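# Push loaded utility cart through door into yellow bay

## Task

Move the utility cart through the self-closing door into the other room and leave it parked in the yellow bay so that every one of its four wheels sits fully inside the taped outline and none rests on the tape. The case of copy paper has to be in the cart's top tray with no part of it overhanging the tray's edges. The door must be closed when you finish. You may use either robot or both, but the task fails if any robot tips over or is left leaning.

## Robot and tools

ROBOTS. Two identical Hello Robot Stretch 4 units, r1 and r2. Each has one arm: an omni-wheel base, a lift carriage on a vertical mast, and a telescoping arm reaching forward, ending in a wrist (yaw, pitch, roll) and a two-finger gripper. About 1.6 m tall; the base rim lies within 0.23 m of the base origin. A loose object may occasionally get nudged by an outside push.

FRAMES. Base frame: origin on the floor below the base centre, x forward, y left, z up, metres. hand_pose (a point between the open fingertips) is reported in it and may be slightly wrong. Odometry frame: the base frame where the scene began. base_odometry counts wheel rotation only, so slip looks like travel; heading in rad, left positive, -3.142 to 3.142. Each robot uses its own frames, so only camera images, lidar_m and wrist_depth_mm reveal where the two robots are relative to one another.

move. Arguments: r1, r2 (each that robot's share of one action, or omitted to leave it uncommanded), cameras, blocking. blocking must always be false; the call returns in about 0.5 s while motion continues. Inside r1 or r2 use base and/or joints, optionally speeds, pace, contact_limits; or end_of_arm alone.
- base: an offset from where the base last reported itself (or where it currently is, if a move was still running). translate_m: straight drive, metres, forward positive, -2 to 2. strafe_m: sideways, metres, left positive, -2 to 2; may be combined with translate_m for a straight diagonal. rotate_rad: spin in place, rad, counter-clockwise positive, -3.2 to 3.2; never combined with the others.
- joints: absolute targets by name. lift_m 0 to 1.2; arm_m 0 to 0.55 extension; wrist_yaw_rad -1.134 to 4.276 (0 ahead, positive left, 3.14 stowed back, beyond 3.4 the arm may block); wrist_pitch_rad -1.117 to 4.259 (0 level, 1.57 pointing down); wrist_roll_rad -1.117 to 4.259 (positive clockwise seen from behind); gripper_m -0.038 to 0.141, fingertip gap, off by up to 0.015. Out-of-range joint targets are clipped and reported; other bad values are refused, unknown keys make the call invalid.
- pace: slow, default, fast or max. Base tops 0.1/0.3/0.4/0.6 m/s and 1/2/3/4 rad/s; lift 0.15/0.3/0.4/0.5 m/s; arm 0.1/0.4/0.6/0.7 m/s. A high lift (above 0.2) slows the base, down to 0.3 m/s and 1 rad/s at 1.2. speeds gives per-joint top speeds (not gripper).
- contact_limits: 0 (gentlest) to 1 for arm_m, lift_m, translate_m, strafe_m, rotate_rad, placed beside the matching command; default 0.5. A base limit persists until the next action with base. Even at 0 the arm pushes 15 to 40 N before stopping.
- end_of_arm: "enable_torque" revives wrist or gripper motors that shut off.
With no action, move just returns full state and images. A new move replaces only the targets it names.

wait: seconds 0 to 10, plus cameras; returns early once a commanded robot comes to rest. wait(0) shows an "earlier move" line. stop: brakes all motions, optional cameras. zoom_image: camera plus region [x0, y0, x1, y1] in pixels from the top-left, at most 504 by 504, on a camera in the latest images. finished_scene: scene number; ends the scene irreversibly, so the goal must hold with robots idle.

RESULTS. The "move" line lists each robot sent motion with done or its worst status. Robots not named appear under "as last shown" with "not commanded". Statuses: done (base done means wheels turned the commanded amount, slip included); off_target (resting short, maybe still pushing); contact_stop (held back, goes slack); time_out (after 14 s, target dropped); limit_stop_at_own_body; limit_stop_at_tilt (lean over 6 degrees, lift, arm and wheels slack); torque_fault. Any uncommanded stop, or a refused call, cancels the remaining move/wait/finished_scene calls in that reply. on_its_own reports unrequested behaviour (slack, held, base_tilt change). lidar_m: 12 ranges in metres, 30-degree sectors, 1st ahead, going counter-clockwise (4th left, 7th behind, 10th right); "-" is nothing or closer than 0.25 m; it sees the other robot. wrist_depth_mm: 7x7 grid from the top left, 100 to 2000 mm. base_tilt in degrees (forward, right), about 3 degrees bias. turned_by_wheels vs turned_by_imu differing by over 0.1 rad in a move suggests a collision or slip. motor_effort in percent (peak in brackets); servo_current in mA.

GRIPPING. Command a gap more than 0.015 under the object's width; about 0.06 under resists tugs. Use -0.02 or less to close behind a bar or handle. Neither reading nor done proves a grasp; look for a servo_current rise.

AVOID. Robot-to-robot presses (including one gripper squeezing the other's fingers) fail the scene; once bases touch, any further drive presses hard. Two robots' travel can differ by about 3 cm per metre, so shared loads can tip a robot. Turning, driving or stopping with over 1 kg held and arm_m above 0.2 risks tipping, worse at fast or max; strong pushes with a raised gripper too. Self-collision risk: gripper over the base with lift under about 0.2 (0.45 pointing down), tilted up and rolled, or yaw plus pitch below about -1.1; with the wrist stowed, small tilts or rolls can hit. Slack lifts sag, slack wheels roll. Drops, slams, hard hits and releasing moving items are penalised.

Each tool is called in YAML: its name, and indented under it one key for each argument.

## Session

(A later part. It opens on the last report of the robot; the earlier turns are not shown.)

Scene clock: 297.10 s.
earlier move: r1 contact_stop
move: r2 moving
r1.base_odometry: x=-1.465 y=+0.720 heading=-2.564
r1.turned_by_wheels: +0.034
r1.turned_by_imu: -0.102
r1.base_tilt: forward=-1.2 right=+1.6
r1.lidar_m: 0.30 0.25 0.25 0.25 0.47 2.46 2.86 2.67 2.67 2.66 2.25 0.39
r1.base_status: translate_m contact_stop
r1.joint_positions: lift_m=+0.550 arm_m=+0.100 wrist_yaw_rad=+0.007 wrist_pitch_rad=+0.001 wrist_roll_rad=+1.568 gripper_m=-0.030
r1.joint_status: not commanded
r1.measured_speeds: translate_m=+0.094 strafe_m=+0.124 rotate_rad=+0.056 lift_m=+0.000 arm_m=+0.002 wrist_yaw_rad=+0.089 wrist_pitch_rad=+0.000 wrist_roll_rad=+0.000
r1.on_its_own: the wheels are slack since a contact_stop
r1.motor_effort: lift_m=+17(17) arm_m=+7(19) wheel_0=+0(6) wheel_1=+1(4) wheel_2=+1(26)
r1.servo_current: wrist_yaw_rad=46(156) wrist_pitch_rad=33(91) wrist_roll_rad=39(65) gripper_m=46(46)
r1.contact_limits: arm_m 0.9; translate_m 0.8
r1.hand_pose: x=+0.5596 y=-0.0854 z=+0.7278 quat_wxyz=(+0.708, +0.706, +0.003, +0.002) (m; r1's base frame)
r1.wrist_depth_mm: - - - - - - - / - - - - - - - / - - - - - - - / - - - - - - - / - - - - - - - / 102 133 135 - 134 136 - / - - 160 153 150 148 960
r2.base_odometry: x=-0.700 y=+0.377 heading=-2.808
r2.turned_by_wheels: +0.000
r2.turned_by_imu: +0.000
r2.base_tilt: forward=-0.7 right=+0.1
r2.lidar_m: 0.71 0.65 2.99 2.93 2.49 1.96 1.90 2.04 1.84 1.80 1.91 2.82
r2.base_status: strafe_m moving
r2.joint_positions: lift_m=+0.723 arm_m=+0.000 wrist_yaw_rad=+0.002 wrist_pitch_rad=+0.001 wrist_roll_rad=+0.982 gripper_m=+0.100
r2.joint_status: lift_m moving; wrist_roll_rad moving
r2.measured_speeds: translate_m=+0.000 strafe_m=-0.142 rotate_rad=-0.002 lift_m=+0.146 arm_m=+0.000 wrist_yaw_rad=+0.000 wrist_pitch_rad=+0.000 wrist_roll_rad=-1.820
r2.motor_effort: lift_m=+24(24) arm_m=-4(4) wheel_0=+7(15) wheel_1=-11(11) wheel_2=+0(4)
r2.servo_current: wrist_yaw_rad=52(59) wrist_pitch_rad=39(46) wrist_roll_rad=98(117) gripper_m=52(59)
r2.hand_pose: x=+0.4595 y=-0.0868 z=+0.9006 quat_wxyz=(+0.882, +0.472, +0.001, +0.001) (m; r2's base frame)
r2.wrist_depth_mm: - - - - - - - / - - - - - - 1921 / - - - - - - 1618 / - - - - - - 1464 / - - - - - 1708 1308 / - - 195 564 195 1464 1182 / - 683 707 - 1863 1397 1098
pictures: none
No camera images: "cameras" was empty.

move:
  blocking: false
  r1: {"base":{"rotate_rad":0.5},"contact_limits":{"rotate_rad":1.0}}
  cameras: []

wait:
  seconds: 1
  cameras: ["r1_head_camera","r1_head_left_camera","r2_head_camera"]

Scene clock: 313.60 s.
earlier move: r1 contact_stop; r2 done
move: r1 moving
r1.base_odometry: x=-1.479 y=+0.695 heading=-2.321
r1.turned_by_wheels: +0.243
r1.turned_by_imu: +0.140
r1.base_tilt: forward=-1.5 right=+1.3
r1.lidar_m: 0.26 0.25 0.25 0.29 0.57 2.55 2.95 2.68 2.71 2.42 1.03 0.34
r1.base_status: earlier translate_m contact_stop (by the wheels' count: -0.086 of -0.400); rotate_rad moving
r1.joint_positions: lift_m=+0.550 arm_m=+0.100 wrist_yaw_rad=-0.027 wrist_pitch_rad=+0.002 wrist_roll_rad=+1.568 gripper_m=-0.030
r1.joint_status: not commanded
r1.measured_speeds: translate_m=+0.018 strafe_m=-0.003 rotate_rad=+1.027 lift_m=+0.000 arm_m=+0.000 wrist_yaw_rad=+0.002 wrist_pitch_rad=+0.000 wrist_roll_rad=+0.000
r1.motor_effort: lift_m=+19(20) arm_m=+5(5) wheel_0=-24(24) wheel_1=-8(19) wheel_2=-19(33)
r1.servo_current: wrist_yaw_rad=176(176) wrist_pitch_rad=39(52) wrist_roll_rad=46(59) gripper_m=52(52)
r1.contact_limits: arm_m 0.9; rotate_rad 1
r1.hand_pose: x=+0.5567 y=-0.0951 z=+0.7275 quat_wxyz=(+0.708, +0.706, -0.009, -0.010) (m; r1's base frame)
r1.wrist_depth_mm: - - - - - - - / - - - - - - - / - - - - - - - / - - - - - - - / - - - - - - - / - - - - - 1397 1042 / - - 179 - 176 1336 1042
r2.base_odometry: x=-0.851 y=+0.815 heading=-2.808
r2.turned_by_wheels: +0.000
r2.turned_by_imu: +0.000
r2.base_tilt: forward=-0.7 right=+0.1
r2.lidar_m: 3.86 0.89 0.92 3.36 2.54 1.98 1.94 1.77 1.39 1.34 1.45 2.14
r2.base_status: done
r2.joint_positions: lift_m=+0.780 arm_m=+0.000 wrist_yaw_rad=+0.002 wrist_pitch_rad=+0.001 wrist_roll_rad=+0.002 gripper_m=+0.100
r2.joint_status: all done
r2.measured_speeds: all 0
r2.motor_effort: lift_m=+21(21) arm_m=-4(4) wheel_0=+2(3) wheel_1=-2(2) wheel_2=+0(1)
r2.servo_current: wrist_yaw_rad=46(52) wrist_pitch_rad=46(46) wrist_roll_rad=46(52) gripper_m=46(59)
r2.hand_pose: x=+0.4595 y=-0.0868 z=+0.9577 quat_wxyz=(+1.000, +0.001, +0.001, +0.001) (m; r2's base frame)
r2.wrist_depth_mm: - - - - - - - / - - - - - - - / - - - - - - - / - - - - - - - / - - - - - - - / - - 195 - 195 - - / - - - - - 1983 1921
pictures: none
No camera images: "cameras" was empty.

Scene clock: 314.40 s.
earlier move: r1 done
r1.base_odometry: x=-1.478 y=+0.695 heading=-2.075
r1.turned_by_wheels: +0.246
r1.turned_by_imu: +0.117
r1.base_tilt: forward=-2.0 right=+1.5
r1.lidar_m: 0.29 0.27 0.25 0.36 0.66 2.65 2.81 2.66 2.79 2.26 0.61 0.32
r1.base_status: done
r1.joint_positions: lift_m=+0.550 arm_m=+0.099 wrist_yaw_rad=-0.030 wrist_pitch_rad=+0.001 wrist_roll_rad=+1.569 gripper_m=-0.030
r1.joint_status: not commanded
r1.measured_speeds: all 0
r1.on_its_own: wrist_yaw_rad is at rest, and its servo_current (228 mA) is outside its rest range (0 to 104 mA)
r1.motor_effort: lift_m=+20(20) arm_m=+14(14) wheel_0=-2(28) wheel_1=-1(19) wheel_2=-29(33)
r1.servo_current: wrist_yaw_rad=228(228) wrist_pitch_rad=39(52) wrist_roll_rad=33(65) gripper_m=46(52)
r1.contact_limits: arm_m 0.9; rotate_rad 1
r1.hand_pose: x=+0.5556 y=-0.0962 z=+0.7277 quat_wxyz=(+0.708, +0.707, -0.010, -0.011) (m; r1's base frame)
r1.wrist_depth_mm: - - - - - - - / - - - - - - - / - - - - - - - / - - - - - - - / - - - - - - - / - - - - - - - / - - - - - 1336 1078
r2.base_odometry: x=-0.851 y=+0.815 heading=-2.808
r2.turned_by_wheels: +0.000
r2.turned_by_imu: +0.000
r2.base_tilt: forward=-0.7 right=+0.1
r2.lidar_m: 3.86 0.89 0.94 3.38 2.53 2.00 1.92 1.80 1.35 1.34 1.44 2.11
r2.base_status: done
r2.joint_positions: lift_m=+0.780 arm_m=+0.000 wrist_yaw_rad=+0.002 wrist_pitch_rad=+0.001 wrist_roll_rad=+0.002 gripper_m=+0.100
r2.joint_status: all done
r2.measured_speeds: all 0
r2.motor_effort: lift_m=+21(21) arm_m=-4(4) wheel_0=+2(3) wheel_1=-2(2) wheel_2=+0(1)
r2.servo_current: wrist_yaw_rad=52(59) wrist_pitch_rad=33(46) wrist_roll_rad=39(59) gripper_m=52(59)
r2.hand_pose: x=+0.4595 y=-0.0868 z=+0.9577 quat_wxyz=(+1.000, +0.001, +0.001, +0.001) (m; r2's base frame)
r2.wrist_depth_mm: - - - - - - - / - - - - - - - / - - - - - - - / - - - - - - - / - - - - - - - / - - 195 - 195 - - / - - - - - 1983 1921
wait: 0.80 of 1 s (r1 has come to rest)
pictures: r1_head_camera, r1_head_left_camera, r2_head_camera
Images, in order (width x height): r1_head_camera 420x560, r1_head_left_camera 420x672, r2_head_camera 420x560.

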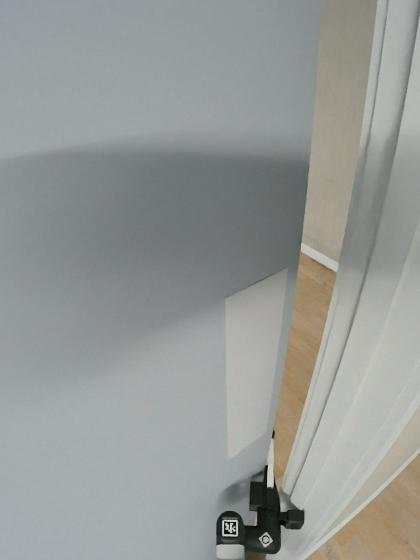

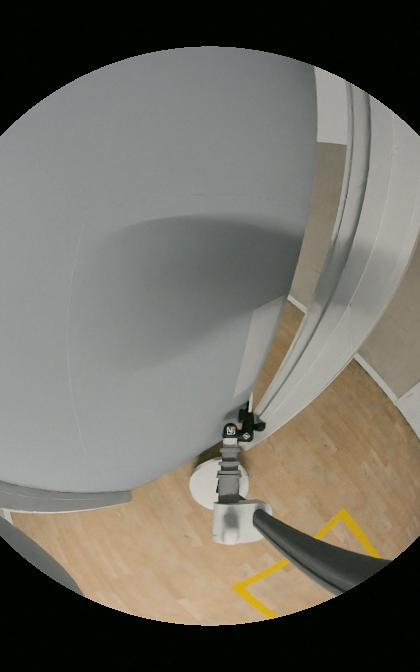

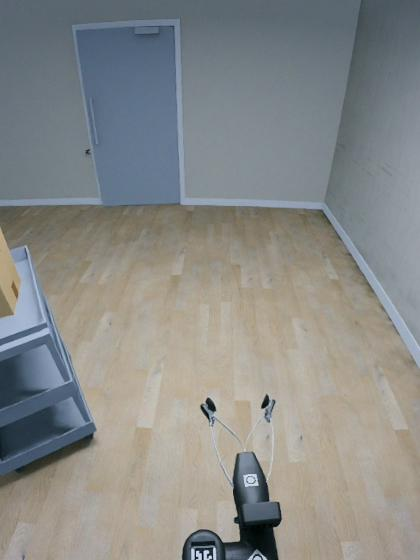

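move:
  blocking: false
  r1: {"base":{"translate_m":0.2,"strafe_m":0.15},"pace":"slow","contact_limits":{"translate_m":1.0}}
  r2: {"base":{"translate_m":1.5}}
  cameras: []

wait:
  seconds: 3
  cameras: ["r1_head_camera","r1_head_left_camera"]

wait:
  seconds: 4
  cameras: ["r2_head_camera"]

Scene clock: 323.10 s.
move: r1 moving; r2 moving
r1.base_odometry: x=-1.476 y=+0.682 heading=-2.077
r1.turned_by_wheels: -0.003
r1.turned_by_imu: -0.005
r1.base_tilt: forward=-2.7 right=+1.9
r1.lidar_m: 0.28 0.25 0.25 0.34 0.68 2.65 2.84 2.65 2.73 2.27 0.53 0.32
r1.base_status: translate_m moving; strafe_m moving
r1.joint_positions: lift_m=+0.550 arm_m=+0.099 wrist_yaw_rad=-0.030 wrist_pitch_rad=+0.004 wrist_roll_rad=+1.571 gripper_m=-0.030
r1.joint_status: not commanded
r1.measured_speeds: translate_m=+0.041 strafe_m=+0.032 rotate_rad=-0.005 lift_m=+0.000 arm_m=+0.000 wrist_yaw_rad=+0.000 wrist_pitch_rad=+0.010 wrist_roll_rad=+0.016
r1.motor_effort: lift_m=+20(20) arm_m=+14(15) wheel_0=-1(7) wheel_1=+6(7) wheel_2=-33(33)
r1.servo_current: wrist_yaw_rad=221(221) wrist_pitch_rad=46(52) wrist_roll_rad=65(65) gripper_m=46(52)
r1.contact_limits: arm_m 0.9; translate_m 1
r1.hand_pose: x=+0.5556 y=-0.0962 z=+0.7270 quat_wxyz=(+0.707, +0.707, -0.009, -0.012) (m; r1's base frame)
r1.wrist_depth_mm: - - - - - - - / - - - - - - - / - - - - - - - / - - - - - - - / - - - - - - - / - - - - - - - / - - - - - 1336 1098
r2.base_odometry: x=-0.881 y=+0.805 heading=-2.808
r2.turned_by_wheels: +0.000
r2.turned_by_imu: +0.001
r2.base_tilt: forward=-0.7 right=+0.1
r2.lidar_m: 3.83 0.86 0.90 3.35 2.59 2.02 1.96 1.74 1.38 1.35 1.44 2.12
r2.base_status: translate_m moving
r2.joint_positions: lift_m=+0.780 arm_m=+0.000 wrist_yaw_rad=+0.002 wrist_pitch_rad=+0.001 wrist_roll_rad=+0.002 gripper_m=+0.100
r2.joint_status: not commanded
r2.measured_speeds: translate_m=+0.123 strafe_m=+0.001 rotate_rad=+0.001 lift_m=+0.000 arm_m=+0.000 wrist_yaw_rad=+0.000 wrist_pitch_rad=+0.000 wrist_roll_rad=+0.000
r2.motor_effort: lift_m=+21(21) arm_m=-4(5) wheel_0=+7(9) wheel_1=+6(8) wheel_2=-12(12)
r2.servo_current: wrist_yaw_rad=46(65) wrist_pitch_rad=39(39) wrist_roll_rad=59(59) gripper_m=52(59)
r2.hand_pose: x=+0.4595 y=-0.0868 z=+0.9577 quat_wxyz=(+1.000, +0.001, +0.001, +0.001) (m; r2's base frame)
r2.wrist_depth_mm: - - - - - - - / - - - - - - - / - - - - - - - / - - - - - - - / - - - - - - - / - - 195 - 196 - - / - - - - - 1983 1863
pictures: none
No camera images: "cameras" was empty.

Scene clock: 325.17 s.
earlier move: r1 limit_stop_at_tilt; r2 moving
r1.base_odometry: x=-1.421 y=+0.700 heading=-2.298
r1.turned_by_wheels: -0.221
r1.turned_by_imu: -0.243
r1.base_tilt: forward=-1.6 right=+1.3
r1.lidar_m: 0.28 0.25 0.25 0.25 0.43 2.50 2.92 2.70 2.71 2.61 2.22 0.36
r1.base_status: translate_m limit_stop_at_tilt (by the wheels' count: -0.033 of +0.200); strafe_m limit_stop_at_tilt (by the wheels' count: +0.039 of +0.150)
r1.joint_positions: lift_m=+0.552 arm_m=+0.098 wrist_yaw_rad=+0.001 wrist_pitch_rad=+0.002 wrist_roll_rad=+1.569 gripper_m=-0.030
r1.joint_status: not commanded
r1.measured_speeds: all 0
r1.on_its_own: the wheels are slack since a limit_stop_at_tilt; lift_m is slack since a limit_stop_at_tilt; arm_m is slack since a limit_stop_at_tilt
r1.motor_effort: lift_m=+19(23) arm_m=+0(15) wheel_0=+0(7) wheel_1=+0(7) wheel_2=+0(36)
r1.servo_current: wrist_yaw_rad=39(228) wrist_pitch_rad=46(59) wrist_roll_rad=46(72) gripper_m=46(52)
r1.contact_limits: arm_m 0.9; translate_m 1
r1.hand_pose: x=+0.5574 y=-0.0871 z=+0.7297 quat_wxyz=(+0.708, +0.707, +0.001, +0.000) (m; r1's base frame)
r1.wrist_depth_mm: - - - - - - - / - - - - - - - / - - - - - - - / - - - - - - - / - - - - - - - / - - - - - - - / - 120 102 103 - 125 1042
r2.base_odometry: x=-1.410 y=+0.621 heading=-2.808
r2.turned_by_wheels: +0.000
r2.turned_by_imu: +0.001
r2.base_tilt: forward=-0.7 right=+0.0
r2.lidar_m: 3.28 3.45 0.48 0.55 3.30 2.58 2.53 1.85 1.41 1.39 1.50 2.18
r2.base_status: translate_m moving
r2.joint_positions: lift_m=+0.780 arm_m=+0.000 wrist_yaw_rad=+0.002 wrist_pitch_rad=+0.001 wrist_roll_rad=+0.002 gripper_m=+0.100
r2.joint_status: not commanded
r2.measured_speeds: translate_m=+0.300 strafe_m=+0.001 rotate_rad=+0.004 lift_m=+0.000 arm_m=+0.000 wrist_yaw_rad=+0.000 wrist_pitch_rad=+0.000 wrist_roll_rad=+0.000
r2.motor_effort: lift_m=+20(21) arm_m=-4(5) wheel_0=+5(11) wheel_1=+5(9) wheel_2=-10(14)
r2.servo_current: wrist_yaw_rad=46(65) wrist_pitch_rad=39(46) wrist_roll_rad=39(59) gripper_m=46(59)
r2.hand_pose: x=+0.4595 y=-0.0868 z=+0.9577 quat_wxyz=(+1.000, +0.001, +0.001, +0.001) (m; r2's base frame)
r2.wrist_depth_mm: - - - - - - - / - - - - - - - / - - - - - - - / - - - - - - - / - - - - - - - / - - 193 - 196 - - / - - - - - 1921 -
wait: 2.07 of 3 s (r1 has come to rest)
pictures: r1_head_camera, r1_head_left_camera
Images, in order (width x height): r1_head_camera 420x560, r1_head_left_camera 420x672.

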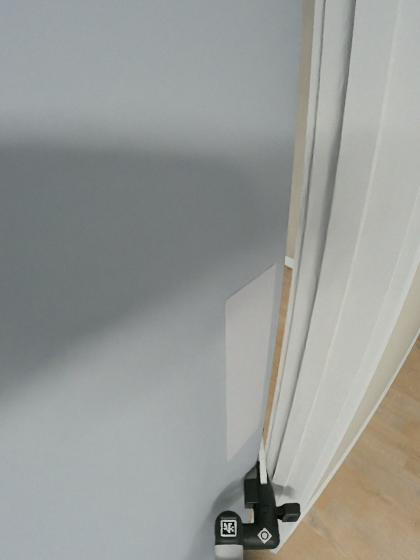

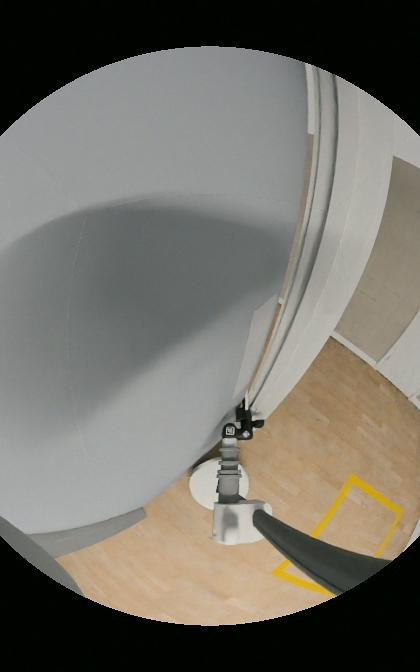

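not run: a stop that you did not command came earlier in this reply.

wait:
  seconds: 2.5
  cameras: ["r2_head_camera"]

Scene clock: 329.10 s.
earlier move: r2 done
r1.base_odometry: x=-1.421 y=+0.700 heading=-2.298
r1.turned_by_wheels: +0.000
r1.turned_by_imu: +0.000
r1.base_tilt: forward=-1.5 right=+1.3
r1.lidar_m: 0.27 0.25 0.25 0.25 0.43 2.50 2.90 2.71 2.70 2.60 2.23 0.36
r1.base_status: translate_m limit_stop_at_tilt (by the wheels' count: -0.033 of +0.200); strafe_m limit_stop_at_tilt (by the wheels' count: +0.039 of +0.150)
r1.joint_positions: lift_m=+0.552 arm_m=+0.098 wrist_yaw_rad=+0.001 wrist_pitch_rad=+0.002 wrist_roll_rad=+1.569 gripper_m=-0.030
r1.joint_status: not commanded
r1.measured_speeds: all 0
r1.on_its_own: the wheels are slack since a limit_stop_at_tilt; lift_m is slack since a limit_stop_at_tilt; arm_m is slack since a limit_stop_at_tilt
r1.motor_effort: lift_m=+19(23) arm_m=+0(15) wheel_0=+0(7) wheel_1=+0(7) wheel_2=+0(36)
r1.servo_current: wrist_yaw_rad=39(228) wrist_pitch_rad=46(59) wrist_roll_rad=39(72) gripper_m=46(52)
r1.contact_limits: arm_m 0.9; translate_m 1
r1.hand_pose: x=+0.5574 y=-0.0871 z=+0.7297 quat_wxyz=(+0.708, +0.707, +0.001, +0.000) (m; r1's base frame)
r1.wrist_depth_mm: - - - - - - - / - - - - - - - / - - - - - - - / - - - - - - - / - - - - - - - / - - - - - - - / - 119 102 103 - 125 1042
r2.base_odometry: x=-2.269 y=+0.324 heading=-2.808
r2.turned_by_wheels: +0.000
r2.turned_by_imu: +0.002
r2.base_tilt: forward=-0.6 right=+0.0
r2.lidar_m: 2.36 2.53 3.33 0.77 0.75 0.79 3.45 1.97 1.49 1.45 1.60 2.32
r2.base_status: done
r2.joint_positions: lift_m=+0.780 arm_m=+0.000 wrist_yaw_rad=+0.002 wrist_pitch_rad=+0.001 wrist_roll_rad=+0.002 gripper_m=+0.100
r2.joint_status: not commanded
r2.measured_speeds: all 0
r2.motor_effort: lift_m=+21(21) arm_m=-5(5) wheel_0=+3(11) wheel_1=+4(9) wheel_2=-1(14)
r2.servo_current: wrist_yaw_rad=52(65) wrist_pitch_rad=39(46) wrist_roll_rad=52(59) gripper_m=52(59)
r2.hand_pose: x=+0.4595 y=-0.0868 z=+0.9577 quat_wxyz=(+1.000, +0.001, +0.001, +0.001) (m; r2's base frame)
r2.wrist_depth_mm: - - - - - - - / - - - - - - - / - - - - - - - / - - - - - - - / - - - - - - - / - - 195 - 195 - - / - - - - - 1921 1921
wait: 0.77 of 2.5 s (r2 has come to rest)
pictures: r2_head_camera
Images, in order (width x height): r2_head_camera 420x560.

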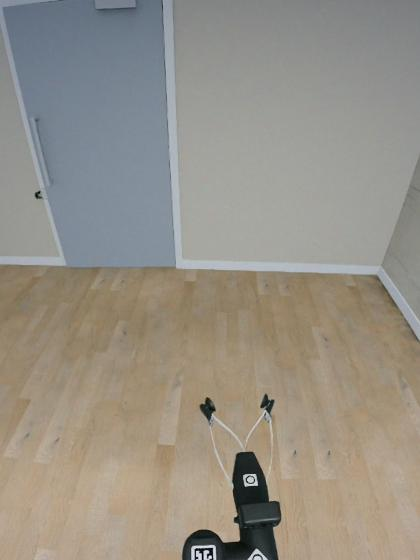

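move:
  blocking: false
  r2: {"base":{"translate_m":1.29,"strafe_m":0.385},"joints":{"wrist_yaw_rad":-0.3}}
  cameras: []

wait:
  seconds: 7
  cameras: []

move:
  blocking: false
  r2: {"base":{"rotate_rad":0.75},"joints":{"arm_m":0.54}}
  cameras: []

wait:
  seconds: 3.5
  cameras: ["r2_head_camera","r2_wrist_camera"]

Scene clock: 341.13 s.
move: r2 moving
r1: as last shown
r1.base_tilt: forward=-1.6 right=+1.2
r1.lidar_m: 0.26 0.25 0.25 0.25 0.42 2.47 2.89 2.72 2.69 2.59 2.23 0.37
r1.on_its_own: the wheels are slack since a limit_stop_at_tilt; lift_m is slack since a limit_stop_at_tilt; arm_m is slack since a limit_stop_at_tilt
r1.motor_effort: lift_m=+19(19) arm_m=+0(0) wheel_0=+1(1) wheel_1=+0(0) wheel_2=+0(0)
r1.servo_current: wrist_yaw_rad=59(72) wrist_pitch_rad=46(46) wrist_roll_rad=39(65) gripper_m=46(52)
r1.contact_limits: arm_m 0.9; translate_m 1
r1.wrist_depth_mm: - - - - - - - / - - - - - - - / - - - - - - - / - - - - - - - / - - - - - - - / - - - - - - - / - 120 102 103 - 125 1042
r2.base_odometry: x=-2.295 y=+0.305 heading=-2.808
r2.turned_by_wheels: +0.000
r2.turned_by_imu: +0.001
r2.base_tilt: forward=-0.7 right=+0.1
r2.lidar_m: 2.36 2.49 3.34 0.77 0.76 0.80 3.49 1.97 1.49 1.48 1.60 2.33
r2.base_status: translate_m moving; strafe_m moving
r2.joint_positions: lift_m=+0.780 arm_m=+0.000 wrist_yaw_rad=-0.296 wrist_pitch_rad=+0.001 wrist_roll_rad=+0.002 gripper_m=+0.100
r2.joint_status: wrist_yaw_rad moving
r2.measured_speeds: translate_m=+0.122 strafe_m=+0.035 rotate_rad=+0.004 lift_m=+0.000 arm_m=+0.000 wrist_yaw_rad=-0.058 wrist_pitch_rad=+0.000 wrist_roll_rad=+0.000
r2.motor_effort: lift_m=+21(21) arm_m=-4(4) wheel_0=+8(9) wheel_1=+8(10) wheel_2=-12(13)
r2.servo_current: wrist_yaw_rad=52(98) wrist_pitch_rad=39(46) wrist_roll_rad=46(52) gripper_m=52(59)
r2.hand_pose: x=+0.4213 y=-0.1678 z=+0.9577 quat_wxyz=(+0.989, +0.001, +0.000, -0.147) (m; r2's base frame)
r2.wrist_depth_mm: - - - - - - - / - - - - - - - / - - - - - - - / - - - - - - - / - - - - - - - / - - 194 - 195 - - / - - - - - 1983 -
pictures: none
No camera images: "cameras" was empty.

Scene clock: 346.57 s.
earlier move: r2 done
r1.base_odometry: x=-1.421 y=+0.700 heading=-2.298
r1.turned_by_wheels: +0.000
r1.turned_by_imu: +0.000
r1.base_tilt: forward=-1.6 right=+1.3
r1.lidar_m: 0.27 0.25 0.25 0.25 0.44 2.47 2.91 2.69 2.70 2.59 2.22 0.37
r1.base_status: not commanded
r1.joint_positions: lift_m=+0.552 arm_m=+0.098 wrist_yaw_rad=+0.001 wrist_pitch_rad=+0.002 wrist_roll_rad=+1.569 gripper_m=-0.030
r1.joint_status: not commanded
r1.measured_speeds: all 0
r1.on_its_own: the wheels are slack since a limit_stop_at_tilt; lift_m is slack since a limit_stop_at_tilt; arm_m is slack since a limit_stop_at_tilt
r1.motor_effort: lift_m=+19(19) arm_m=+0(0) wheel_0=+0(1) wheel_1=+0(1) wheel_2=+0(0)
r1.servo_current: wrist_yaw_rad=52(72) wrist_pitch_rad=33(52) wrist_roll_rad=39(72) gripper_m=46(52)
r1.contact_limits: arm_m 0.9; translate_m 1
r1.hand_pose: x=+0.5574 y=-0.0871 z=+0.7297 quat_wxyz=(+0.708, +0.707, +0.001, +0.000) (m; r1's base frame)
r1.wrist_depth_mm: - - - - - - - / - - - - - - - / - - - - - - - / - - - - - - - / - - - - - - - / - - - - - - - / - 119 102 103 - 125 1042
r2.base_odometry: x=-3.361 y=-0.463 heading=-2.807
r2.turned_by_wheels: +0.000
r2.turned_by_imu: +0.002
r2.base_tilt: forward=-0.7 right=+0.0
r2.lidar_m: 1.12 1.19 1.80 2.79 2.99 1.50 1.53 2.62 2.02 1.96 1.51 1.16
r2.base_status: done
r2.joint_positions: lift_m=+0.780 arm_m=+0.000 wrist_yaw_rad=-0.297 wrist_pitch_rad=+0.001 wrist_roll_rad=+0.002 gripper_m=+0.100
r2.joint_status: all done
r2.measured_speeds: all 0
r2.motor_effort: lift_m=+21(21) arm_m=-4(4) wheel_0=+4(10) wheel_1=+3(11) wheel_2=-4(13)
r2.servo_current: wrist_yaw_rad=46(98) wrist_pitch_rad=39(46) wrist_roll_rad=39(65) gripper_m=52(59)
r2.hand_pose: x=+0.4211 y=-0.1681 z=+0.9577 quat_wxyz=(+0.989, +0.001, +0.000, -0.148) (m; r2's base frame)
r2.wrist_depth_mm: - - - - - - - / - - - - - - - / - - - - - - - / - - - - - - - / - - - - - - - / - - 189 - 185 - - / - - - - - - -
wait: 5.43 of 7 s (r2 has come to rest)
pictures: none
No camera images: "cameras" was empty.

Scene clock: 347.07 s.
move: r2 moving
r1: as last shown
r1.lidar_m: 0.28 0.25 0.25 0.25 0.41 2.47 2.88 2.70 2.68 2.60 2.22 0.38
r1.on_its_own: the wheels are slack since a limit_stop_at_tilt; lift_m is slack since a limit_stop_at_tilt; arm_m is slack since a limit_stop_at_tilt
r1.motor_effort: lift_m=+19(19) arm_m=+0(0) wheel_0=+0(1) wheel_1=+0(0) wheel_2=+0(0)
r1.servo_current: wrist_yaw_rad=52(59) wrist_pitch_rad=46(52) wrist_roll_rad=65(65) gripper_m=52(52)
r1.contact_limits: arm_m 0.9; translate_m 1
r1.wrist_depth_mm: - - - - - - - / - - - - - - - / - - - - - - - / - - - - - - - / - - - - - - - / - - - - - - - / - 119 102 103 - 125 1060
r2.base_odometry: x=-3.361 y=-0.463 heading=-2.556
r2.turned_by_wheels: +0.252
r2.turned_by_imu: +0.245
r2.base_tilt: forward=-0.7 right=+0.0
r2.lidar_m: 1.10 1.31 2.69 2.82 3.40 1.48 3.62 2.21 1.95 1.99 1.28 1.14
r2.base_status: rotate_rad moving
r2.joint_positions: lift_m=+0.780 arm_m=+0.051 wrist_yaw_rad=-0.298 wrist_pitch_rad=+0.001 wrist_roll_rad=+0.002 gripper_m=+0.100
r2.joint_status: arm_m moving
r2.measured_speeds: translate_m=-0.002 strafe_m=+0.000 rotate_rad=+0.971 lift_m=+0.000 arm_m=+0.195 wrist_yaw_rad=+0.000 wrist_pitch_rad=+0.000 wrist_roll_rad=+0.000
r2.motor_effort: lift_m=+21(21) arm_m=+7(15) wheel_0=-3(11) wheel_1=-9(10) wheel_2=-12(12)
r2.servo_current: wrist_yaw_rad=46(52) wrist_pitch_rad=39(46) wrist_roll_rad=59(59) gripper_m=59(59)
r2.hand_pose: x=+0.4716 y=-0.1681 z=+0.9577 quat_wxyz=(+0.989, +0.001, +0.000, -0.148) (m; r2's base frame)
r2.wrist_depth_mm: - - - - - - - / - - - - - - - / - - - - - - - / - - - - - - - / - - - - - - - / - - 189 - 185 - - / - - - - - - -
pictures: none
No camera images: "cameras" was empty.

Scene clock: 349.20 s.
earlier move: r2 done
r1.base_odometry: x=-1.421 y=+0.700 heading=-2.298
r1.turned_by_wheels: +0.000
r1.turned_by_imu: +0.000
r1.base_tilt: forward=-1.6 right=+1.2
r1.lidar_m: 0.25 0.25 0.25 0.25 0.43 2.48 2.86 2.69 2.69 2.58 2.24 0.38
r1.base_status: not commanded
r1.joint_positions: lift_m=+0.552 arm_m=+0.098 wrist_yaw_rad=+0.001 wrist_pitch_rad=+0.002 wrist_roll_rad=+1.569 gripper_m=-0.030
r1.joint_status: not commanded
r1.measured_speeds: all 0
r1.on_its_own: the wheels are slack since a limit_stop_at_tilt; lift_m is slack since a limit_stop_at_tilt; arm_m is slack since a limit_stop_at_tilt
r1.motor_effort: lift_m=+19(19) arm_m=+0(0) wheel_0=+1(1) wheel_1=+0(0) wheel_2=+0(0)
r1.servo_current: wrist_yaw_rad=52(72) wrist_pitch_rad=46(52) wrist_roll_rad=52(65) gripper_m=46(52)
r1.contact_limits: arm_m 0.9; translate_m 1
r1.hand_pose: x=+0.5574 y=-0.0871 z=+0.7297 quat_wxyz=(+0.708, +0.707, +0.001, +0.000) (m; r1's base frame)
r1.wrist_depth_mm: - - - - - - - / - - - - - - - / - - - - - - - / - - - - - - - / - - - - - - - / - - - - - - - / - 119 102 103 - 125 1078
r2.base_odometry: x=-3.361 y=-0.463 heading=-2.058
r2.turned_by_wheels: +0.497
r2.turned_by_imu: +0.485
r2.base_tilt: forward=-0.7 right=+0.1
r2.lidar_m: 1.31 2.54 2.78 3.32 1.47 3.76 2.27 1.96 1.98 1.29 1.11 1.14
r2.base_status: done
r2.joint_positions: lift_m=+0.780 arm_m=+0.540 wrist_yaw_rad=-0.298 wrist_pitch_rad=+0.001 wrist_roll_rad=+0.002 gripper_m=+0.100
r2.joint_status: all done
r2.measured_speeds: all 0
r2.motor_effort: lift_m=+20(21) arm_m=+8(15) wheel_0=-2(11) wheel_1=-2(10) wheel_2=-5(12)
r2.servo_current: wrist_yaw_rad=52(65) wrist_pitch_rad=46(46) wrist_roll_rad=46(72) gripper_m=52(59)
r2.hand_pose: x=+0.9607 y=-0.1682 z=+0.9577 quat_wxyz=(+0.989, +0.001, +0.000, -0.148) (m; r2's base frame)
r2.wrist_depth_mm: - - - - - - - / - - - - - - - / - - - - - - - / - - - - - - - / - - - 564 - - - / - - 189 559 186 - - / - - - - - - -
wait: 2.13 of 3.5 s (r2 has come to rest)
pictures: r2_head_camera, r2_wrist_camera
Images, in order (width x height): r2_head_camera 420x560, r2_wrist_camera 616x392.

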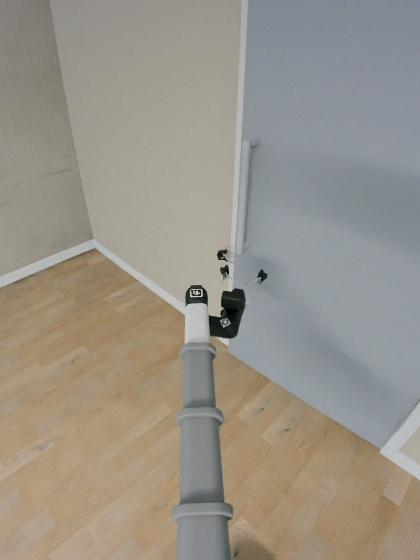

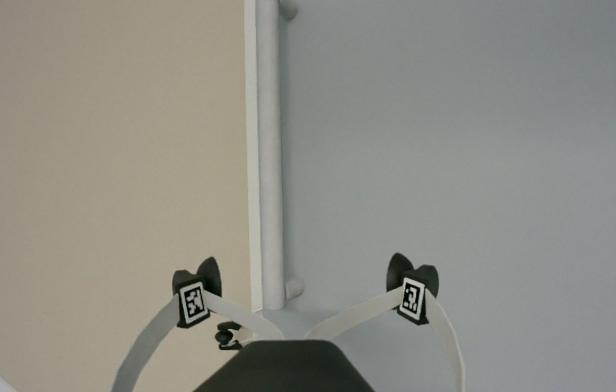

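move:
  blocking: false
  r2: {"base":{"translate_m":0.2,"strafe_m":-0.03},"joints":{"lift_m":0.88},"pace":"slow","contact_limits":{"translate_m":0.3}}
  cameras: []

wait:
  seconds: 3.5
  cameras: ["r2_wrist_camera"]

Scene clock: 359.73 s.
move: r2 moving
r1: as last shown
r1.base_tilt: forward=-1.5 right=+1.3
r1.lidar_m: 0.26 0.25 0.25 0.25 0.41 2.48 2.89 2.70 2.70 2.58 2.23 0.36
r1.on_its_own: the wheels are slack since a limit_stop_at_tilt; lift_m is slack since a limit_stop_at_tilt; arm_m is slack since a limit_stop_at_tilt
r1.motor_effort: lift_m=+19(19) arm_m=+0(0) wheel_0=+0(1) wheel_1=+0(0) wheel_2=+0(0)
r1.servo_current: wrist_yaw_rad=65(65) wrist_pitch_rad=46(46) wrist_roll_rad=33(65) gripper_m=46(46)
r1.contact_limits: arm_m 0.9; translate_m 1
r1.wrist_depth_mm: - - - - - - - / - - - - - - - / - - - - - - - / - - - - - - - / - - - - - - - / - - - - - - - / - 119 102 103 - 125 1042
r2.base_odometry: x=-3.368 y=-0.473 heading=-2.058
r2.turned_by_wheels: +0.000
r2.turned_by_imu: +0.001
r2.base_tilt: forward=-0.7 right=+0.1
r2.lidar_m: 1.27 2.53 2.79 3.33 1.50 3.79 2.26 1.96 1.98 1.29 1.09 1.12
r2.base_status: translate_m moving; strafe_m moving
r2.joint_positions: lift_m=+0.805 arm_m=+0.540 wrist_yaw_rad=-0.298 wrist_pitch_rad=+0.001 wrist_roll_rad=+0.002 gripper_m=+0.100
r2.joint_status: lift_m moving
r2.measured_speeds: translate_m=+0.048 strafe_m=-0.007 rotate_rad=-0.003 lift_m=+0.098 arm_m=+0.000 wrist_yaw_rad=+0.000 wrist_pitch_rad=+0.000 wrist_roll_rad=+0.000
r2.motor_effort: lift_m=+24(26) arm_m=+7(8) wheel_0=+4(7) wheel_1=+5(6) wheel_2=-9(11)
r2.servo_current: wrist_yaw_rad=46(59) wrist_pitch_rad=39(46) wrist_roll_rad=46(52) gripper_m=52(59)
r2.contact_limits: translate_m 0.3
r2.hand_pose: x=+0.9607 y=-0.1682 z=+0.9829 quat_wxyz=(+0.989, +0.001, +0.000, -0.148) (m; r2's base frame)
r2.wrist_depth_mm: - - - 554 - - - / - - - - - - - / - - - - - - - / - - - - - - - / - - - 559 - - - / - - 189 544 185 - - / - - - - - - -
pictures: none
No camera images: "cameras" was empty.

Scene clock: 362.53 s.
earlier move: r2 done
r1.base_odometry: x=-1.421 y=+0.700 heading=-2.298
r1.turned_by_wheels: +0.000
r1.turned_by_imu: +0.000
r1.base_tilt: forward=-1.6 right=+1.3
r1.lidar_m: 0.26 0.25 0.25 0.25 0.41 2.49 2.87 2.72 2.68 2.59 2.23 0.37
r1.base_status: not commanded
r1.joint_positions: lift_m=+0.552 arm_m=+0.098 wrist_yaw_rad=+0.001 wrist_pitch_rad=+0.002 wrist_roll_rad=+1.569 gripper_m=-0.030
r1.joint_status: not commanded
r1.measured_speeds: all 0
r1.on_its_own: the wheels are slack since a limit_stop_at_tilt; lift_m is slack since a limit_stop_at_tilt; arm_m is slack since a limit_stop_at_tilt
r1.motor_effort: lift_m=+19(19) arm_m=+0(0) wheel_0=+0(1) wheel_1=+0(0) wheel_2=+0(0)
r1.servo_current: wrist_yaw_rad=46(72) wrist_pitch_rad=39(52) wrist_roll_rad=39(65) gripper_m=46(52)
r1.contact_limits: arm_m 0.9; translate_m 1
r1.hand_pose: x=+0.5574 y=-0.0871 z=+0.7297 quat_wxyz=(+0.708, +0.707, +0.001, +0.000) (m; r1's base frame)
r1.wrist_depth_mm: - - - - - - - / - - - - - - - / - - - - - - - / - - - - - - - / - - - - - - - / - - - - - - - / - 120 102 103 - 125 1042
r2.base_odometry: x=-3.481 y=-0.625 heading=-2.058
r2.turned_by_wheels: +0.000
r2.turned_by_imu: +0.001
r2.base_tilt: forward=-0.7 right=+0.1
r2.lidar_m: 1.12 2.20 2.67 3.13 1.63 2.03 2.40 2.08 1.86 1.09 0.97 0.97
r2.base_status: done
r2.joint_positions: lift_m=+0.880 arm_m=+0.540 wrist_yaw_rad=-0.298 wrist_pitch_rad=+0.001 wrist_roll_rad=+0.002 gripper_m=+0.100
r2.joint_status: all done
r2.measured_speeds: all 0
r2.motor_effort: lift_m=+21(26) arm_m=+7(8) wheel_0=+4(10) wheel_1=+4(7) wheel_2=-6(11)
r2.servo_current: wrist_yaw_rad=46(59) wrist_pitch_rad=39(46) wrist_roll_rad=39(65) gripper_m=52(59)
r2.contact_limits: translate_m 0.3
r2.hand_pose: x=+0.9607 y=-0.1682 z=+1.0576 quat_wxyz=(+0.989, +0.001, +0.000, -0.148) (m; r2's base frame)
r2.wrist_depth_mm: - - 517 394 368 329 300 / - - 517 394 370 329 306 / - - 525 355 370 332 306 / - - - 355 377 336 309 / - - 539 357 377 338 312 / - - 194 162 196 334 312 / - - - - 370 340 312
wait: 2.80 of 3.5 s (r2 has come to rest)
pictures: r2_wrist_camera
Images, in order (width x height): r2_wrist_camera 616x392.

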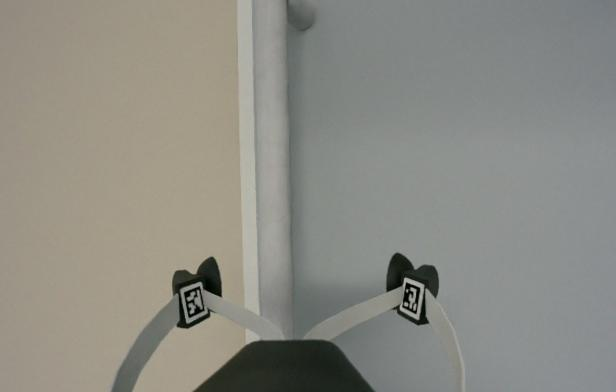

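move:
  blocking: false
  r2: {"base":{"translate_m":0.152,"strafe_m":-0.02},"pace":"slow","contact_limits":{"translate_m":0.2}}
  cameras: []

wait:
  seconds: 3.5
  cameras: ["r2_wrist_camera"]

Scene clock: 366.27 s.
move: r2 moving
r1: as last shown
r1.lidar_m: 0.27 0.25 0.25 0.25 0.43 2.49 2.88 2.70 2.69 2.57 2.23 0.37
r1.on_its_own: the wheels are slack since a limit_stop_at_tilt; lift_m is slack since a limit_stop_at_tilt; arm_m is slack since a limit_stop_at_tilt
r1.motor_effort: lift_m=+19(19) arm_m=+0(0) wheel_0=+0(0) wheel_1=+0(0) wheel_2=+0(0)
r1.servo_current: wrist_yaw_rad=46(65) wrist_pitch_rad=39(46) wrist_roll_rad=39(65) gripper_m=39(46)
r1.contact_limits: arm_m 0.9; translate_m 1
r1.wrist_depth_mm: - - - - - - - / - - - - - - - / - - - - - - - / - - - - - - - / - - - - - - - / - - - - - - - / - 119 102 103 - 125 1042
r2.base_odometry: x=-3.488 y=-0.636 heading=-2.058
r2.turned_by_wheels: +0.000
r2.turned_by_imu: +0.001
r2.base_tilt: forward=-0.7 right=+0.1
r2.lidar_m: 1.10 2.18 2.66 3.19 1.65 2.01 2.41 2.12 1.83 1.11 0.94 0.95
r2.base_status: translate_m moving; strafe_m moving
r2.joint_positions: lift_m=+0.880 arm_m=+0.540 wrist_yaw_rad=-0.298 wrist_pitch_rad=+0.001 wrist_roll_rad=+0.002 gripper_m=+0.100
r2.joint_status: not commanded
r2.measured_speeds: translate_m=+0.048 strafe_m=-0.006 rotate_rad=+0.001 lift_m=+0.000 arm_m=+0.000 wrist_yaw_rad=+0.000 wrist_pitch_rad=+0.000 wrist_roll_rad=+0.000
r2.motor_effort: lift_m=+21(21) arm_m=+8(8) wheel_0=+7(7) wheel_1=+6(6) wheel_2=-10(10)
r2.servo_current: wrist_yaw_rad=59(59) wrist_pitch_rad=39(46) wrist_roll_rad=52(52) gripper_m=52(59)
r2.contact_limits: translate_m 0.2
r2.hand_pose: x=+0.9607 y=-0.1682 z=+1.0576 quat_wxyz=(+0.989, +0.001, +0.000, -0.148) (m; r2's base frame)
r2.wrist_depth_mm: - - 512 384 359 320 293 / - - 508 387 362 324 298 / - - - 397 364 325 300 / - - - 392 366 327 301 / - - 525 397 370 330 303 / - - 193 347 196 325 306 / - - - - 362 332 304
pictures: none
No camera images: "cameras" was empty.

Scene clock: 368.57 s.
earlier move: r2 done
r1.base_odometry: x=-1.421 y=+0.700 heading=-2.298
r1.turned_by_wheels: +0.000
r1.turned_by_imu: +0.000
r1.base_tilt: forward=-1.6 right=+1.3
r1.lidar_m: 0.26 0.25 0.25 0.25 0.42 2.47 2.91 2.69 2.71 2.58 2.23 0.36
r1.base_status: not commanded
r1.joint_positions: lift_m=+0.552 arm_m=+0.098 wrist_yaw_rad=+0.001 wrist_pitch_rad=+0.002 wrist_roll_rad=+1.569 gripper_m=-0.030
r1.joint_status: not commanded
r1.measured_speeds: all 0
r1.on_its_own: the wheels are slack since a limit_stop_at_tilt; lift_m is slack since a limit_stop_at_tilt; arm_m is slack since a limit_stop_at_tilt
r1.motor_effort: lift_m=+19(19) arm_m=+0(0) wheel_0=+0(1) wheel_1=+0(0) wheel_2=+0(0)
r1.servo_current: wrist_yaw_rad=52(78) wrist_pitch_rad=46(52) wrist_roll_rad=46(65) gripper_m=46(52)
r1.contact_limits: arm_m 0.9; translate_m 1
r1.hand_pose: x=+0.5574 y=-0.0871 z=+0.7297 quat_wxyz=(+0.708, +0.707, +0.001, +0.000) (m; r1's base frame)
r1.wrist_depth_mm: - - - - - - - / - - - - - - - / - - - - - - - / - - - - - - - / - - - - - - - / - - - - - - - / - 119 102 103 - 125 1042
r2.base_odometry: x=-3.569 y=-0.750 heading=-2.058
r2.turned_by_wheels: +0.000
r2.turned_by_imu: +0.000
r2.base_tilt: forward=-0.7 right=+0.0
r2.lidar_m: 0.97 1.95 2.57 3.05 1.76 1.95 2.48 2.20 1.61 0.99 0.84 0.84
r2.base_status: done
r2.joint_positions: lift_m=+0.880 arm_m=+0.540 wrist_yaw_rad=-0.298 wrist_pitch_rad=+0.001 wrist_roll_rad=+0.002 gripper_m=+0.100
r2.joint_status: not commanded
r2.measured_speeds: all 0
r2.motor_effort: lift_m=+21(22) arm_m=+7(8) wheel_0=+3(9) wheel_1=+5(7) wheel_2=-6(11)
r2.servo_current: wrist_yaw_rad=59(65) wrist_pitch_rad=39(46) wrist_roll_rad=46(59) gripper_m=52(59)
r2.contact_limits: translate_m 0.2
r2.hand_pose: x=+0.9608 y=-0.1682 z=+1.0576 quat_wxyz=(+0.989, +0.001, +0.000, -0.148) (m; r2's base frame)
r2.wrist_depth_mm: - 469 404 211 247 221 205 / - 469 404 267 249 223 - / - 473 413 210 251 227 206 / - 477 418 210 253 229 208 / - - 410 211 251 227 210 / - - 197 207 195 225 211 / - 137 439 - 250 222 212
wait: 2.30 of 3.5 s (r2 has come to rest)
pictures: r2_wrist_camera
Images, in order (width x height): r2_wrist_camera 616x392.

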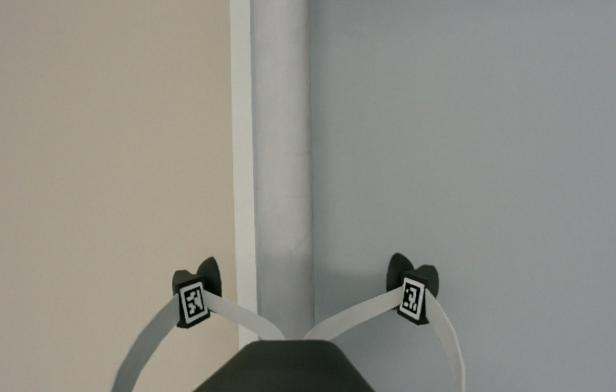

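move:
  blocking: false
  r2: {"base":{"translate_m":0.022,"strafe_m":0.006},"pace":"slow","contact_limits":{"translate_m":0.2}}
  cameras: []

wait:
  seconds: 1.5
  cameras: []

move:
  blocking: false
  r2: {"joints":{"gripper_m":-0.03}}
  cameras: []

wait:
  seconds: 2.5
  cameras: ["r2_wrist_camera"]

Scene clock: 375.27 s.
move: r2 moving
r1: as last shown
r1.lidar_m: 0.28 0.25 0.25 0.25 0.42 2.48 2.91 2.70 2.69 2.56 2.23 0.37
r1.on_its_own: the wheels are slack since a limit_stop_at_tilt; lift_m is slack since a limit_stop_at_tilt; arm_m is slack since a limit_stop_at_tilt
r1.servo_current: wrist_yaw_rad=33(59) wrist_pitch_rad=39(52) wrist_roll_rad=46(65) gripper_m=46(52)
r1.contact_limits: arm_m 0.9; translate_m 1
r1.wrist_depth_mm: - - - - - - - / - - - - - - - / - - - - - - - / - - - - - - - / - - - - - - - / - - - - - - - / - 119 102 103 - 125 1060
r2.base_odometry: x=-3.572 y=-0.763 heading=-2.058
r2.turned_by_wheels: +0.000
r2.turned_by_imu: +0.001
r2.base_tilt: forward=-0.7 right=+0.1
r2.lidar_m: 0.92 1.90 2.55 3.04 1.73 1.99 2.51 2.19 1.62 0.98 0.84 0.83
r2.base_status: translate_m moving; strafe_m moving
r2.joint_positions: lift_m=+0.880 arm_m=+0.540 wrist_yaw_rad=-0.298 wrist_pitch_rad=+0.001 wrist_roll_rad=+0.002 gripper_m=+0.100
r2.joint_status: not commanded
r2.measured_speeds: translate_m=+0.046 strafe_m=+0.012 rotate_rad=+0.000 lift_m=+0.000 arm_m=+0.000 wrist_yaw_rad=+0.000 wrist_pitch_rad=+0.000 wrist_roll_rad=+0.000
r2.motor_effort: lift_m=+21(22) arm_m=+7(7) wheel_0=+5(7) wheel_1=+5(9) wheel_2=-8(11)
r2.servo_current: wrist_yaw_rad=52(52) wrist_pitch_rad=39(52) wrist_roll_rad=39(52) gripper_m=46(59)
r2.contact_limits: translate_m 0.2
r2.hand_pose: x=+0.9608 y=-0.1682 z=+1.0576 quat_wxyz=(+0.989, +0.001, +0.000, -0.148) (m; r2's base frame)
r2.wrist_depth_mm: - 459 399 193 241 216 200 / - 462 402 196 243 217 204 / - 466 404 202 246 219 203 / - 473 410 199 247 220 204 / - 473 399 202 244 221 206 / - 173 196 196 197 220 206 / - 137 430 - 248 216 206
pictures: none
No camera images: "cameras" was empty.

Scene clock: 375.97 s.
earlier move: r2 done
r1.base_odometry: x=-1.421 y=+0.700 heading=-2.298
r1.turned_by_wheels: +0.000
r1.turned_by_imu: +0.000
r1.base_tilt: forward=-1.6 right=+1.3
r1.lidar_m: 0.26 0.25 0.25 0.25 0.45 2.48 2.90 2.72 2.69 2.57 2.23 0.36
r1.base_status: not commanded
r1.joint_positions: lift_m=+0.552 arm_m=+0.098 wrist_yaw_rad=+0.001 wrist_pitch_rad=+0.002 wrist_roll_rad=+1.569 gripper_m=-0.030
r1.joint_status: not commanded
r1.measured_speeds: all 0
r1.on_its_own: the wheels are slack since a limit_stop_at_tilt; lift_m is slack since a limit_stop_at_tilt; arm_m is slack since a limit_stop_at_tilt
r1.motor_effort: lift_m=+19(19) arm_m=+0(0) wheel_0=+0(1) wheel_1=+0(0) wheel_2=+0(0)
r1.servo_current: wrist_yaw_rad=52(59) wrist_pitch_rad=46(52) wrist_roll_rad=39(65) gripper_m=39(52)
r1.contact_limits: arm_m 0.9; translate_m 1
r1.hand_pose: x=+0.5574 y=-0.0871 z=+0.7297 quat_wxyz=(+0.708, +0.707, +0.001, +0.000) (m; r1's base frame)
r1.wrist_depth_mm: - - - - - - - / - - - - - - - / - - - - - - - / - - - - - - - / - - - - - - - / - - - - - - - / - - 102 103 - 125 1060
r2.base_odometry: x=-3.574 y=-0.772 heading=-2.057
r2.turned_by_wheels: +0.001
r2.turned_by_imu: +0.001
r2.base_tilt: forward=-0.8 right=+0.0
r2.lidar_m: 0.94 1.92 2.54 3.05 1.74 1.93 2.51 2.22 1.60 0.94 0.84 0.82
r2.base_status: done
r2.joint_positions: lift_m=+0.880 arm_m=+0.540 wrist_yaw_rad=-0.304 wrist_pitch_rad=+0.001 wrist_roll_rad=+0.002 gripper_m=+0.100
r2.joint_status: not commanded
r2.measured_speeds: all 0
r2.motor_effort: lift_m=+21(22) arm_m=+8(8) wheel_0=+10(12) wheel_1=+7(9) wheel_2=-7(11)
r2.servo_current: wrist_yaw_rad=52(52) wrist_pitch_rad=39(52) wrist_roll_rad=59(59) gripper_m=39(59)
r2.contact_limits: translate_m 0.2
r2.hand_pose: x=+0.9597 y=-0.1698 z=+1.0576 quat_wxyz=(+0.988, +0.001, +0.000, -0.151) (m; r2's base frame)
r2.wrist_depth_mm: - 452 389 190 238 213 198 / - 459 389 190 240 215 200 / - 462 394 191 242 216 201 / - 455 394 189 244 218 202 / - 455 392 194 245 219 203 / - 449 198 191 198 216 204 / - 153 421 - 243 217 205
wait: 0.70 of 1.5 s (r2 has come to rest)
pictures: none
No camera images: "cameras" was empty.

Scene clock: 376.47 s.
move: r2 moving
r1: as last shown
r1.lidar_m: 0.26 0.25 0.25 0.25 0.41 2.49 2.88 2.69 2.69 2.57 2.22 0.38
r1.on_its_own: the wheels are slack since a limit_stop_at_tilt; lift_m is slack since a limit_stop_at_tilt; arm_m is slack since a limit_stop_at_tilt
r1.servo_current: wrist_yaw_rad=46(59) wrist_pitch_rad=39(52) wrist_roll_rad=46(65) gripper_m=39(46)
r1.contact_limits: arm_m 0.9; translate_m 1
r1.wrist_depth_mm: - - - - - - - / - - - - - - - / - - - - - - - / - - - - - - - / - - - - - - - / - - - - - - - / - 142 102 103 - 125 1060
r2.base_odometry: x=-3.574 y=-0.772 heading=-2.057
r2.turned_by_wheels: +0.000
r2.turned_by_imu: +0.000
r2.base_tilt: forward=-0.7 right=+0.0
r2.lidar_m: 0.93 1.91 2.55 3.05 1.75 1.96 2.49 2.20 1.62 0.98 0.83 0.84
r2.base_status: not commanded
r2.joint_positions: lift_m=+0.880 arm_m=+0.540 wrist_yaw_rad=-0.307 wrist_pitch_rad=+0.001 wrist_roll_rad=+0.002 gripper_m=+0.083
r2.joint_status: gripper_m moving
r2.measured_speeds: translate_m=+0.000 strafe_m=+0.000 rotate_rad=-0.003 lift_m=+0.000 arm_m=+0.000 wrist_yaw_rad=-0.015 wrist_pitch_rad=+0.000 wrist_roll_rad=+0.000
r2.motor_effort: lift_m=+21(22) arm_m=+8(8) wheel_0=+8(10) wheel_1=+6(7) wheel_2=-7(7)
r2.servo_current: wrist_yaw_rad=46(52) wrist_pitch_rad=39(46) wrist_roll_rad=59(59) gripper_m=117(117)
r2.contact_limits: translate_m 0.2
r2.hand_pose: x=+0.9592 y=-0.1704 z=+1.0576 quat_wxyz=(+0.988, +0.001, +0.000, -0.153) (m; r2's base frame)
r2.wrist_depth_mm: - 449 379 190 237 213 198 / - 449 384 190 238 214 199 / - 455 389 191 240 216 200 / - 459 392 191 242 216 202 / - 452 392 192 243 218 203 / - 452 196 193 195 216 204 / - 449 410 - 239 216 205
pictures: none
No camera images: "cameras" was empty.

Scene clock: 377.97 s.
earlier move: r2 done
r1.base_odometry: x=-1.421 y=+0.700 heading=-2.298
r1.turned_by_wheels: +0.000
r1.turned_by_imu: +0.000
r1.base_tilt: forward=-1.6 right=+1.3
r1.lidar_m: 0.28 0.25 0.25 0.25 0.42 2.49 2.89 2.70 2.69 2.57 2.23 0.37
r1.base_status: not commanded
r1.joint_positions: lift_m=+0.552 arm_m=+0.098 wrist_yaw_rad=+0.001 wrist_pitch_rad=+0.002 wrist_roll_rad=+1.569 gripper_m=-0.030
r1.joint_status: not commanded
r1.measured_speeds: all 0
r1.on_its_own: the wheels are slack since a limit_stop_at_tilt; lift_m is slack since a limit_stop_at_tilt; arm_m is slack since a limit_stop_at_tilt
r1.motor_effort: lift_m=+19(19) arm_m=+0(0) wheel_0=+0(1) wheel_1=+0(0) wheel_2=+0(0)
r1.servo_current: wrist_yaw_rad=59(65) wrist_pitch_rad=46(52) wrist_roll_rad=39(78) gripper_m=39(52)
r1.contact_limits: arm_m 0.9; translate_m 1
r1.hand_pose: x=+0.5574 y=-0.0871 z=+0.7297 quat_wxyz=(+0.708, +0.707, +0.001, +0.000) (m; r1's base frame)
r1.wrist_depth_mm: - - - - - - - / - - - - - - - / - - - - - - - / - - - - - - - / - - - - - - - / - - - - - - - / - 135 - 103 - 110 1078
r2.base_odometry: x=-3.575 y=-0.773 heading=-2.058
r2.turned_by_wheels: -0.001
r2.turned_by_imu: -0.006
r2.base_tilt: forward=-0.6 right=+0.1
r2.lidar_m: 0.91 1.86 2.55 3.02 1.75 1.95 2.50 2.22 1.64 0.98 0.82 0.82
r2.base_status: not commanded
r2.joint_positions: lift_m=+0.880 arm_m=+0.540 wrist_yaw_rad=-0.290 wrist_pitch_rad=+0.001 wrist_roll_rad=+0.002 gripper_m=-0.028
r2.joint_status: all done
r2.measured_speeds: all 0
r2.motor_effort: lift_m=+21(22) arm_m=-4(8) wheel_0=-7(10) wheel_1=-3(7) wheel_2=+5(7)
r2.servo_current: wrist_yaw_rad=72(72) wrist_pitch_rad=33(46) wrist_roll_rad=52(59) gripper_m=156(364)
r2.contact_limits: translate_m 0.2
r2.hand_pose: x=+0.9623 y=-0.1662 z=+1.0576 quat_wxyz=(+0.990, +0.001, +0.000, -0.144) (m; r2's base frame)
r2.wrist_depth_mm: - 455 392 166 220 198 - / - 459 394 169 222 198 182 / - 459 397 170 223 200 184 / - 462 402 172 224 201 185 / - 466 404 170 226 202 186 / - 459 183 172 182 200 187 / - - 427 - 224 194 188
wait: 1.50 of 2.5 s (r2 has come to rest)
pictures: r2_wrist_camera
Images, in order (width x height): r2_wrist_camera 616x392.

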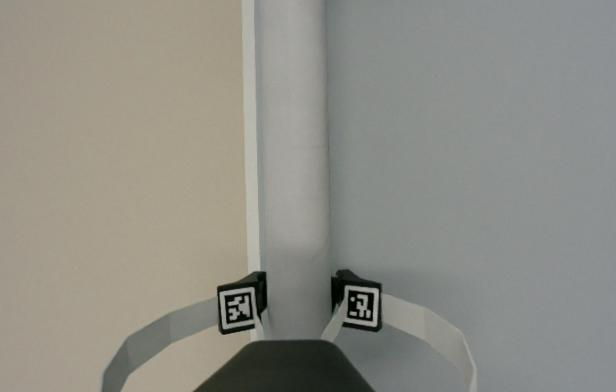

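move:
  blocking: false
  r2: {"base":{"translate_m":-0.12},"joints":{"wrist_yaw_rad":-0.05},"speeds":{"wrist_yaw_rad":0.2},"pace":"slow","contact_limits":{"translate_m":0.9}}
  cameras: []

wait:
  seconds: 3
  cameras: ["r2_head_camera","r1_head_camera"]

Scene clock: 384.93 s.
move: r2 moving
r1: as last shown
r1.lidar_m: 0.30 0.25 0.25 0.25 0.39 2.47 2.90 2.70 2.69 2.61 2.23 0.36
r1.on_its_own: the wheels are slack since a limit_stop_at_tilt; lift_m is slack since a limit_stop_at_tilt; arm_m is slack since a limit_stop_at_tilt
r1.motor_effort: lift_m=+19(19) arm_m=+0(0) wheel_0=+0(0) wheel_1=+0(0) wheel_2=+0(0)
r1.servo_current: wrist_yaw_rad=59(59) wrist_pitch_rad=39(46) wrist_roll_rad=46(59) gripper_m=46(46)
r1.contact_limits: arm_m 0.9; translate_m 1
r1.wrist_depth_mm: - - - - - - - / - - - - - - - / - - - - - - - / - - - - - - - / - - - - - - - / - - - - - - - / - 120 - 103 - 110 1042
r2.base_odometry: x=-3.569 y=-0.762 heading=-2.058
r2.turned_by_wheels: +0.000
r2.turned_by_imu: -0.024
r2.base_tilt: forward=-0.6 right=+0.1
r2.lidar_m: 0.92 1.80 2.55 2.96 1.73 1.88 2.55 2.22 1.69 1.01 0.83 0.82
r2.base_status: translate_m moving
r2.joint_positions: lift_m=+0.880 arm_m=+0.540 wrist_yaw_rad=-0.206 wrist_pitch_rad=+0.001 wrist_roll_rad=+0.002 gripper_m=-0.028
r2.joint_status: wrist_yaw_rad moving
r2.measured_speeds: translate_m=-0.048 strafe_m=+0.000 rotate_rad=+0.006 lift_m=+0.000 arm_m=+0.000 wrist_yaw_rad=+0.220 wrist_pitch_rad=+0.000 wrist_roll_rad=+0.000
r2.motor_effort: lift_m=+21(21) arm_m=-4(4) wheel_0=-13(17) wheel_1=-7(10) wheel_2=+16(17)
r2.servo_current: wrist_yaw_rad=104(111) wrist_pitch_rad=39(46) wrist_roll_rad=46(59) gripper_m=150(156)
r2.contact_limits: translate_m 0.9
r2.hand_pose: x=+0.9754 y=-0.1446 z=+1.0576 quat_wxyz=(+0.995, +0.001, +0.000, -0.103) (m; r2's base frame)
r2.wrist_depth_mm: - - 407 166 220 196 178 / - - 410 168 222 195 179 / - - 415 169 222 197 180 / - - 421 170 224 198 182 / - - 424 170 227 199 182 / - - 186 171 179 196 184 / - - 433 - 224 190 184
pictures: none
No camera images: "cameras" was empty.

Scene clock: 386.93 s.
earlier move: r2 off_target
r1.base_odometry: x=-1.421 y=+0.700 heading=-2.298
r1.turned_by_wheels: +0.000
r1.turned_by_imu: +0.000
r1.base_tilt: forward=-1.6 right=+1.3
r1.lidar_m: 0.39 0.26 0.26 0.29 0.47 2.49 2.89 2.71 2.70 2.61 2.23 0.38
r1.base_status: not commanded
r1.joint_positions: lift_m=+0.552 arm_m=+0.098 wrist_yaw_rad=+0.001 wrist_pitch_rad=+0.002 wrist_roll_rad=+1.569 gripper_m=-0.030
r1.joint_status: not commanded
r1.measured_speeds: all 0
r1.on_its_own: the wheels are slack since a limit_stop_at_tilt; lift_m is slack since a limit_stop_at_tilt; arm_m is slack since a limit_stop_at_tilt
r1.motor_effort: lift_m=+19(19) arm_m=+0(0) wheel_0=-1(1) wheel_1=+0(0) wheel_2=+0(0)
r1.servo_current: wrist_yaw_rad=46(78) wrist_pitch_rad=46(52) wrist_roll_rad=46(65) gripper_m=46(59)
r1.contact_limits: arm_m 0.9; translate_m 1
r1.hand_pose: x=+0.5574 y=-0.0871 z=+0.7297 quat_wxyz=(+0.708, +0.707, +0.001, +0.000) (m; r1's base frame)
r1.wrist_depth_mm: - - - - - - - / - - - - - - - / - - - - - - - / - - - - - - - / - - - - - - - / - - - - - - - / - 120 - 103 - 110 1060
r2.base_odometry: x=-3.519 y=-0.667 heading=-2.055
r2.turned_by_wheels: +0.003
r2.turned_by_imu: -0.022
r2.base_tilt: forward=-0.6 right=+0.0
r2.lidar_m: 0.91 1.89 2.57 2.97 1.66 1.77 2.51 2.17 1.94 1.12 0.89 0.87
r2.base_status: done
r2.joint_positions: lift_m=+0.880 arm_m=+0.540 wrist_yaw_rad=-0.029 wrist_pitch_rad=+0.001 wrist_roll_rad=+0.002 gripper_m=-0.028
r2.joint_status: wrist_yaw_rad off_target (ended at -0.029, target -0.050)
r2.measured_speeds: all 0
r2.on_its_own: wrist_yaw_rad is at rest, and its servo_current (124 mA) is outside its rest range (0 to 104 mA)
r2.motor_effort: lift_m=+21(21) arm_m=-6(6) wheel_0=+9(17) wheel_1=-1(10) wheel_2=+32(36)
r2.servo_current: wrist_yaw_rad=124(137) wrist_pitch_rad=39(52) wrist_roll_rad=52(59) gripper_m=137(156)
r2.contact_limits: translate_m 0.9
r2.hand_pose: x=+0.9968 y=-0.0957 z=+1.0576 quat_wxyz=(+1.000, +0.001, +0.001, -0.014) (m; r2's base frame)
r2.wrist_depth_mm: - - - 166 213 183 - / 1708 - - 167 216 185 169 / 1756 - - 167 216 188 170 / 1708 - - 168 218 189 - / - - - 169 220 190 173 / - - 181 171 180 190 172 / - - - - 218 183 174
wait: 2.00 of 3 s (r2 has come to rest)
pictures: r1_head_camera, r2_head_camera
Images, in order (width x height): r1_head_camera 420x560, r2_head_camera 420x560.

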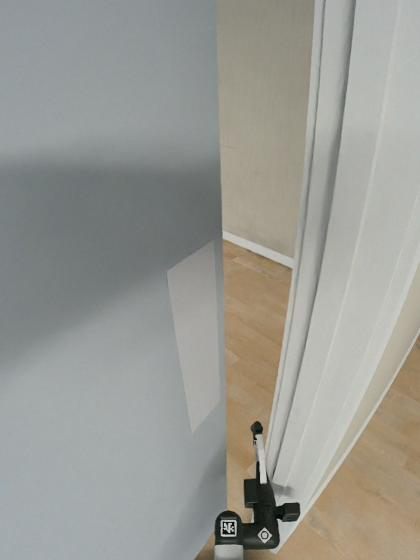

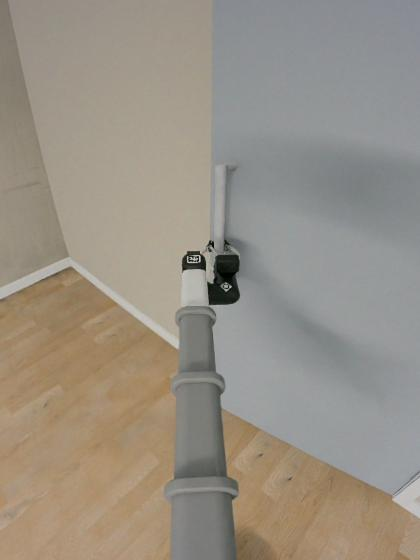

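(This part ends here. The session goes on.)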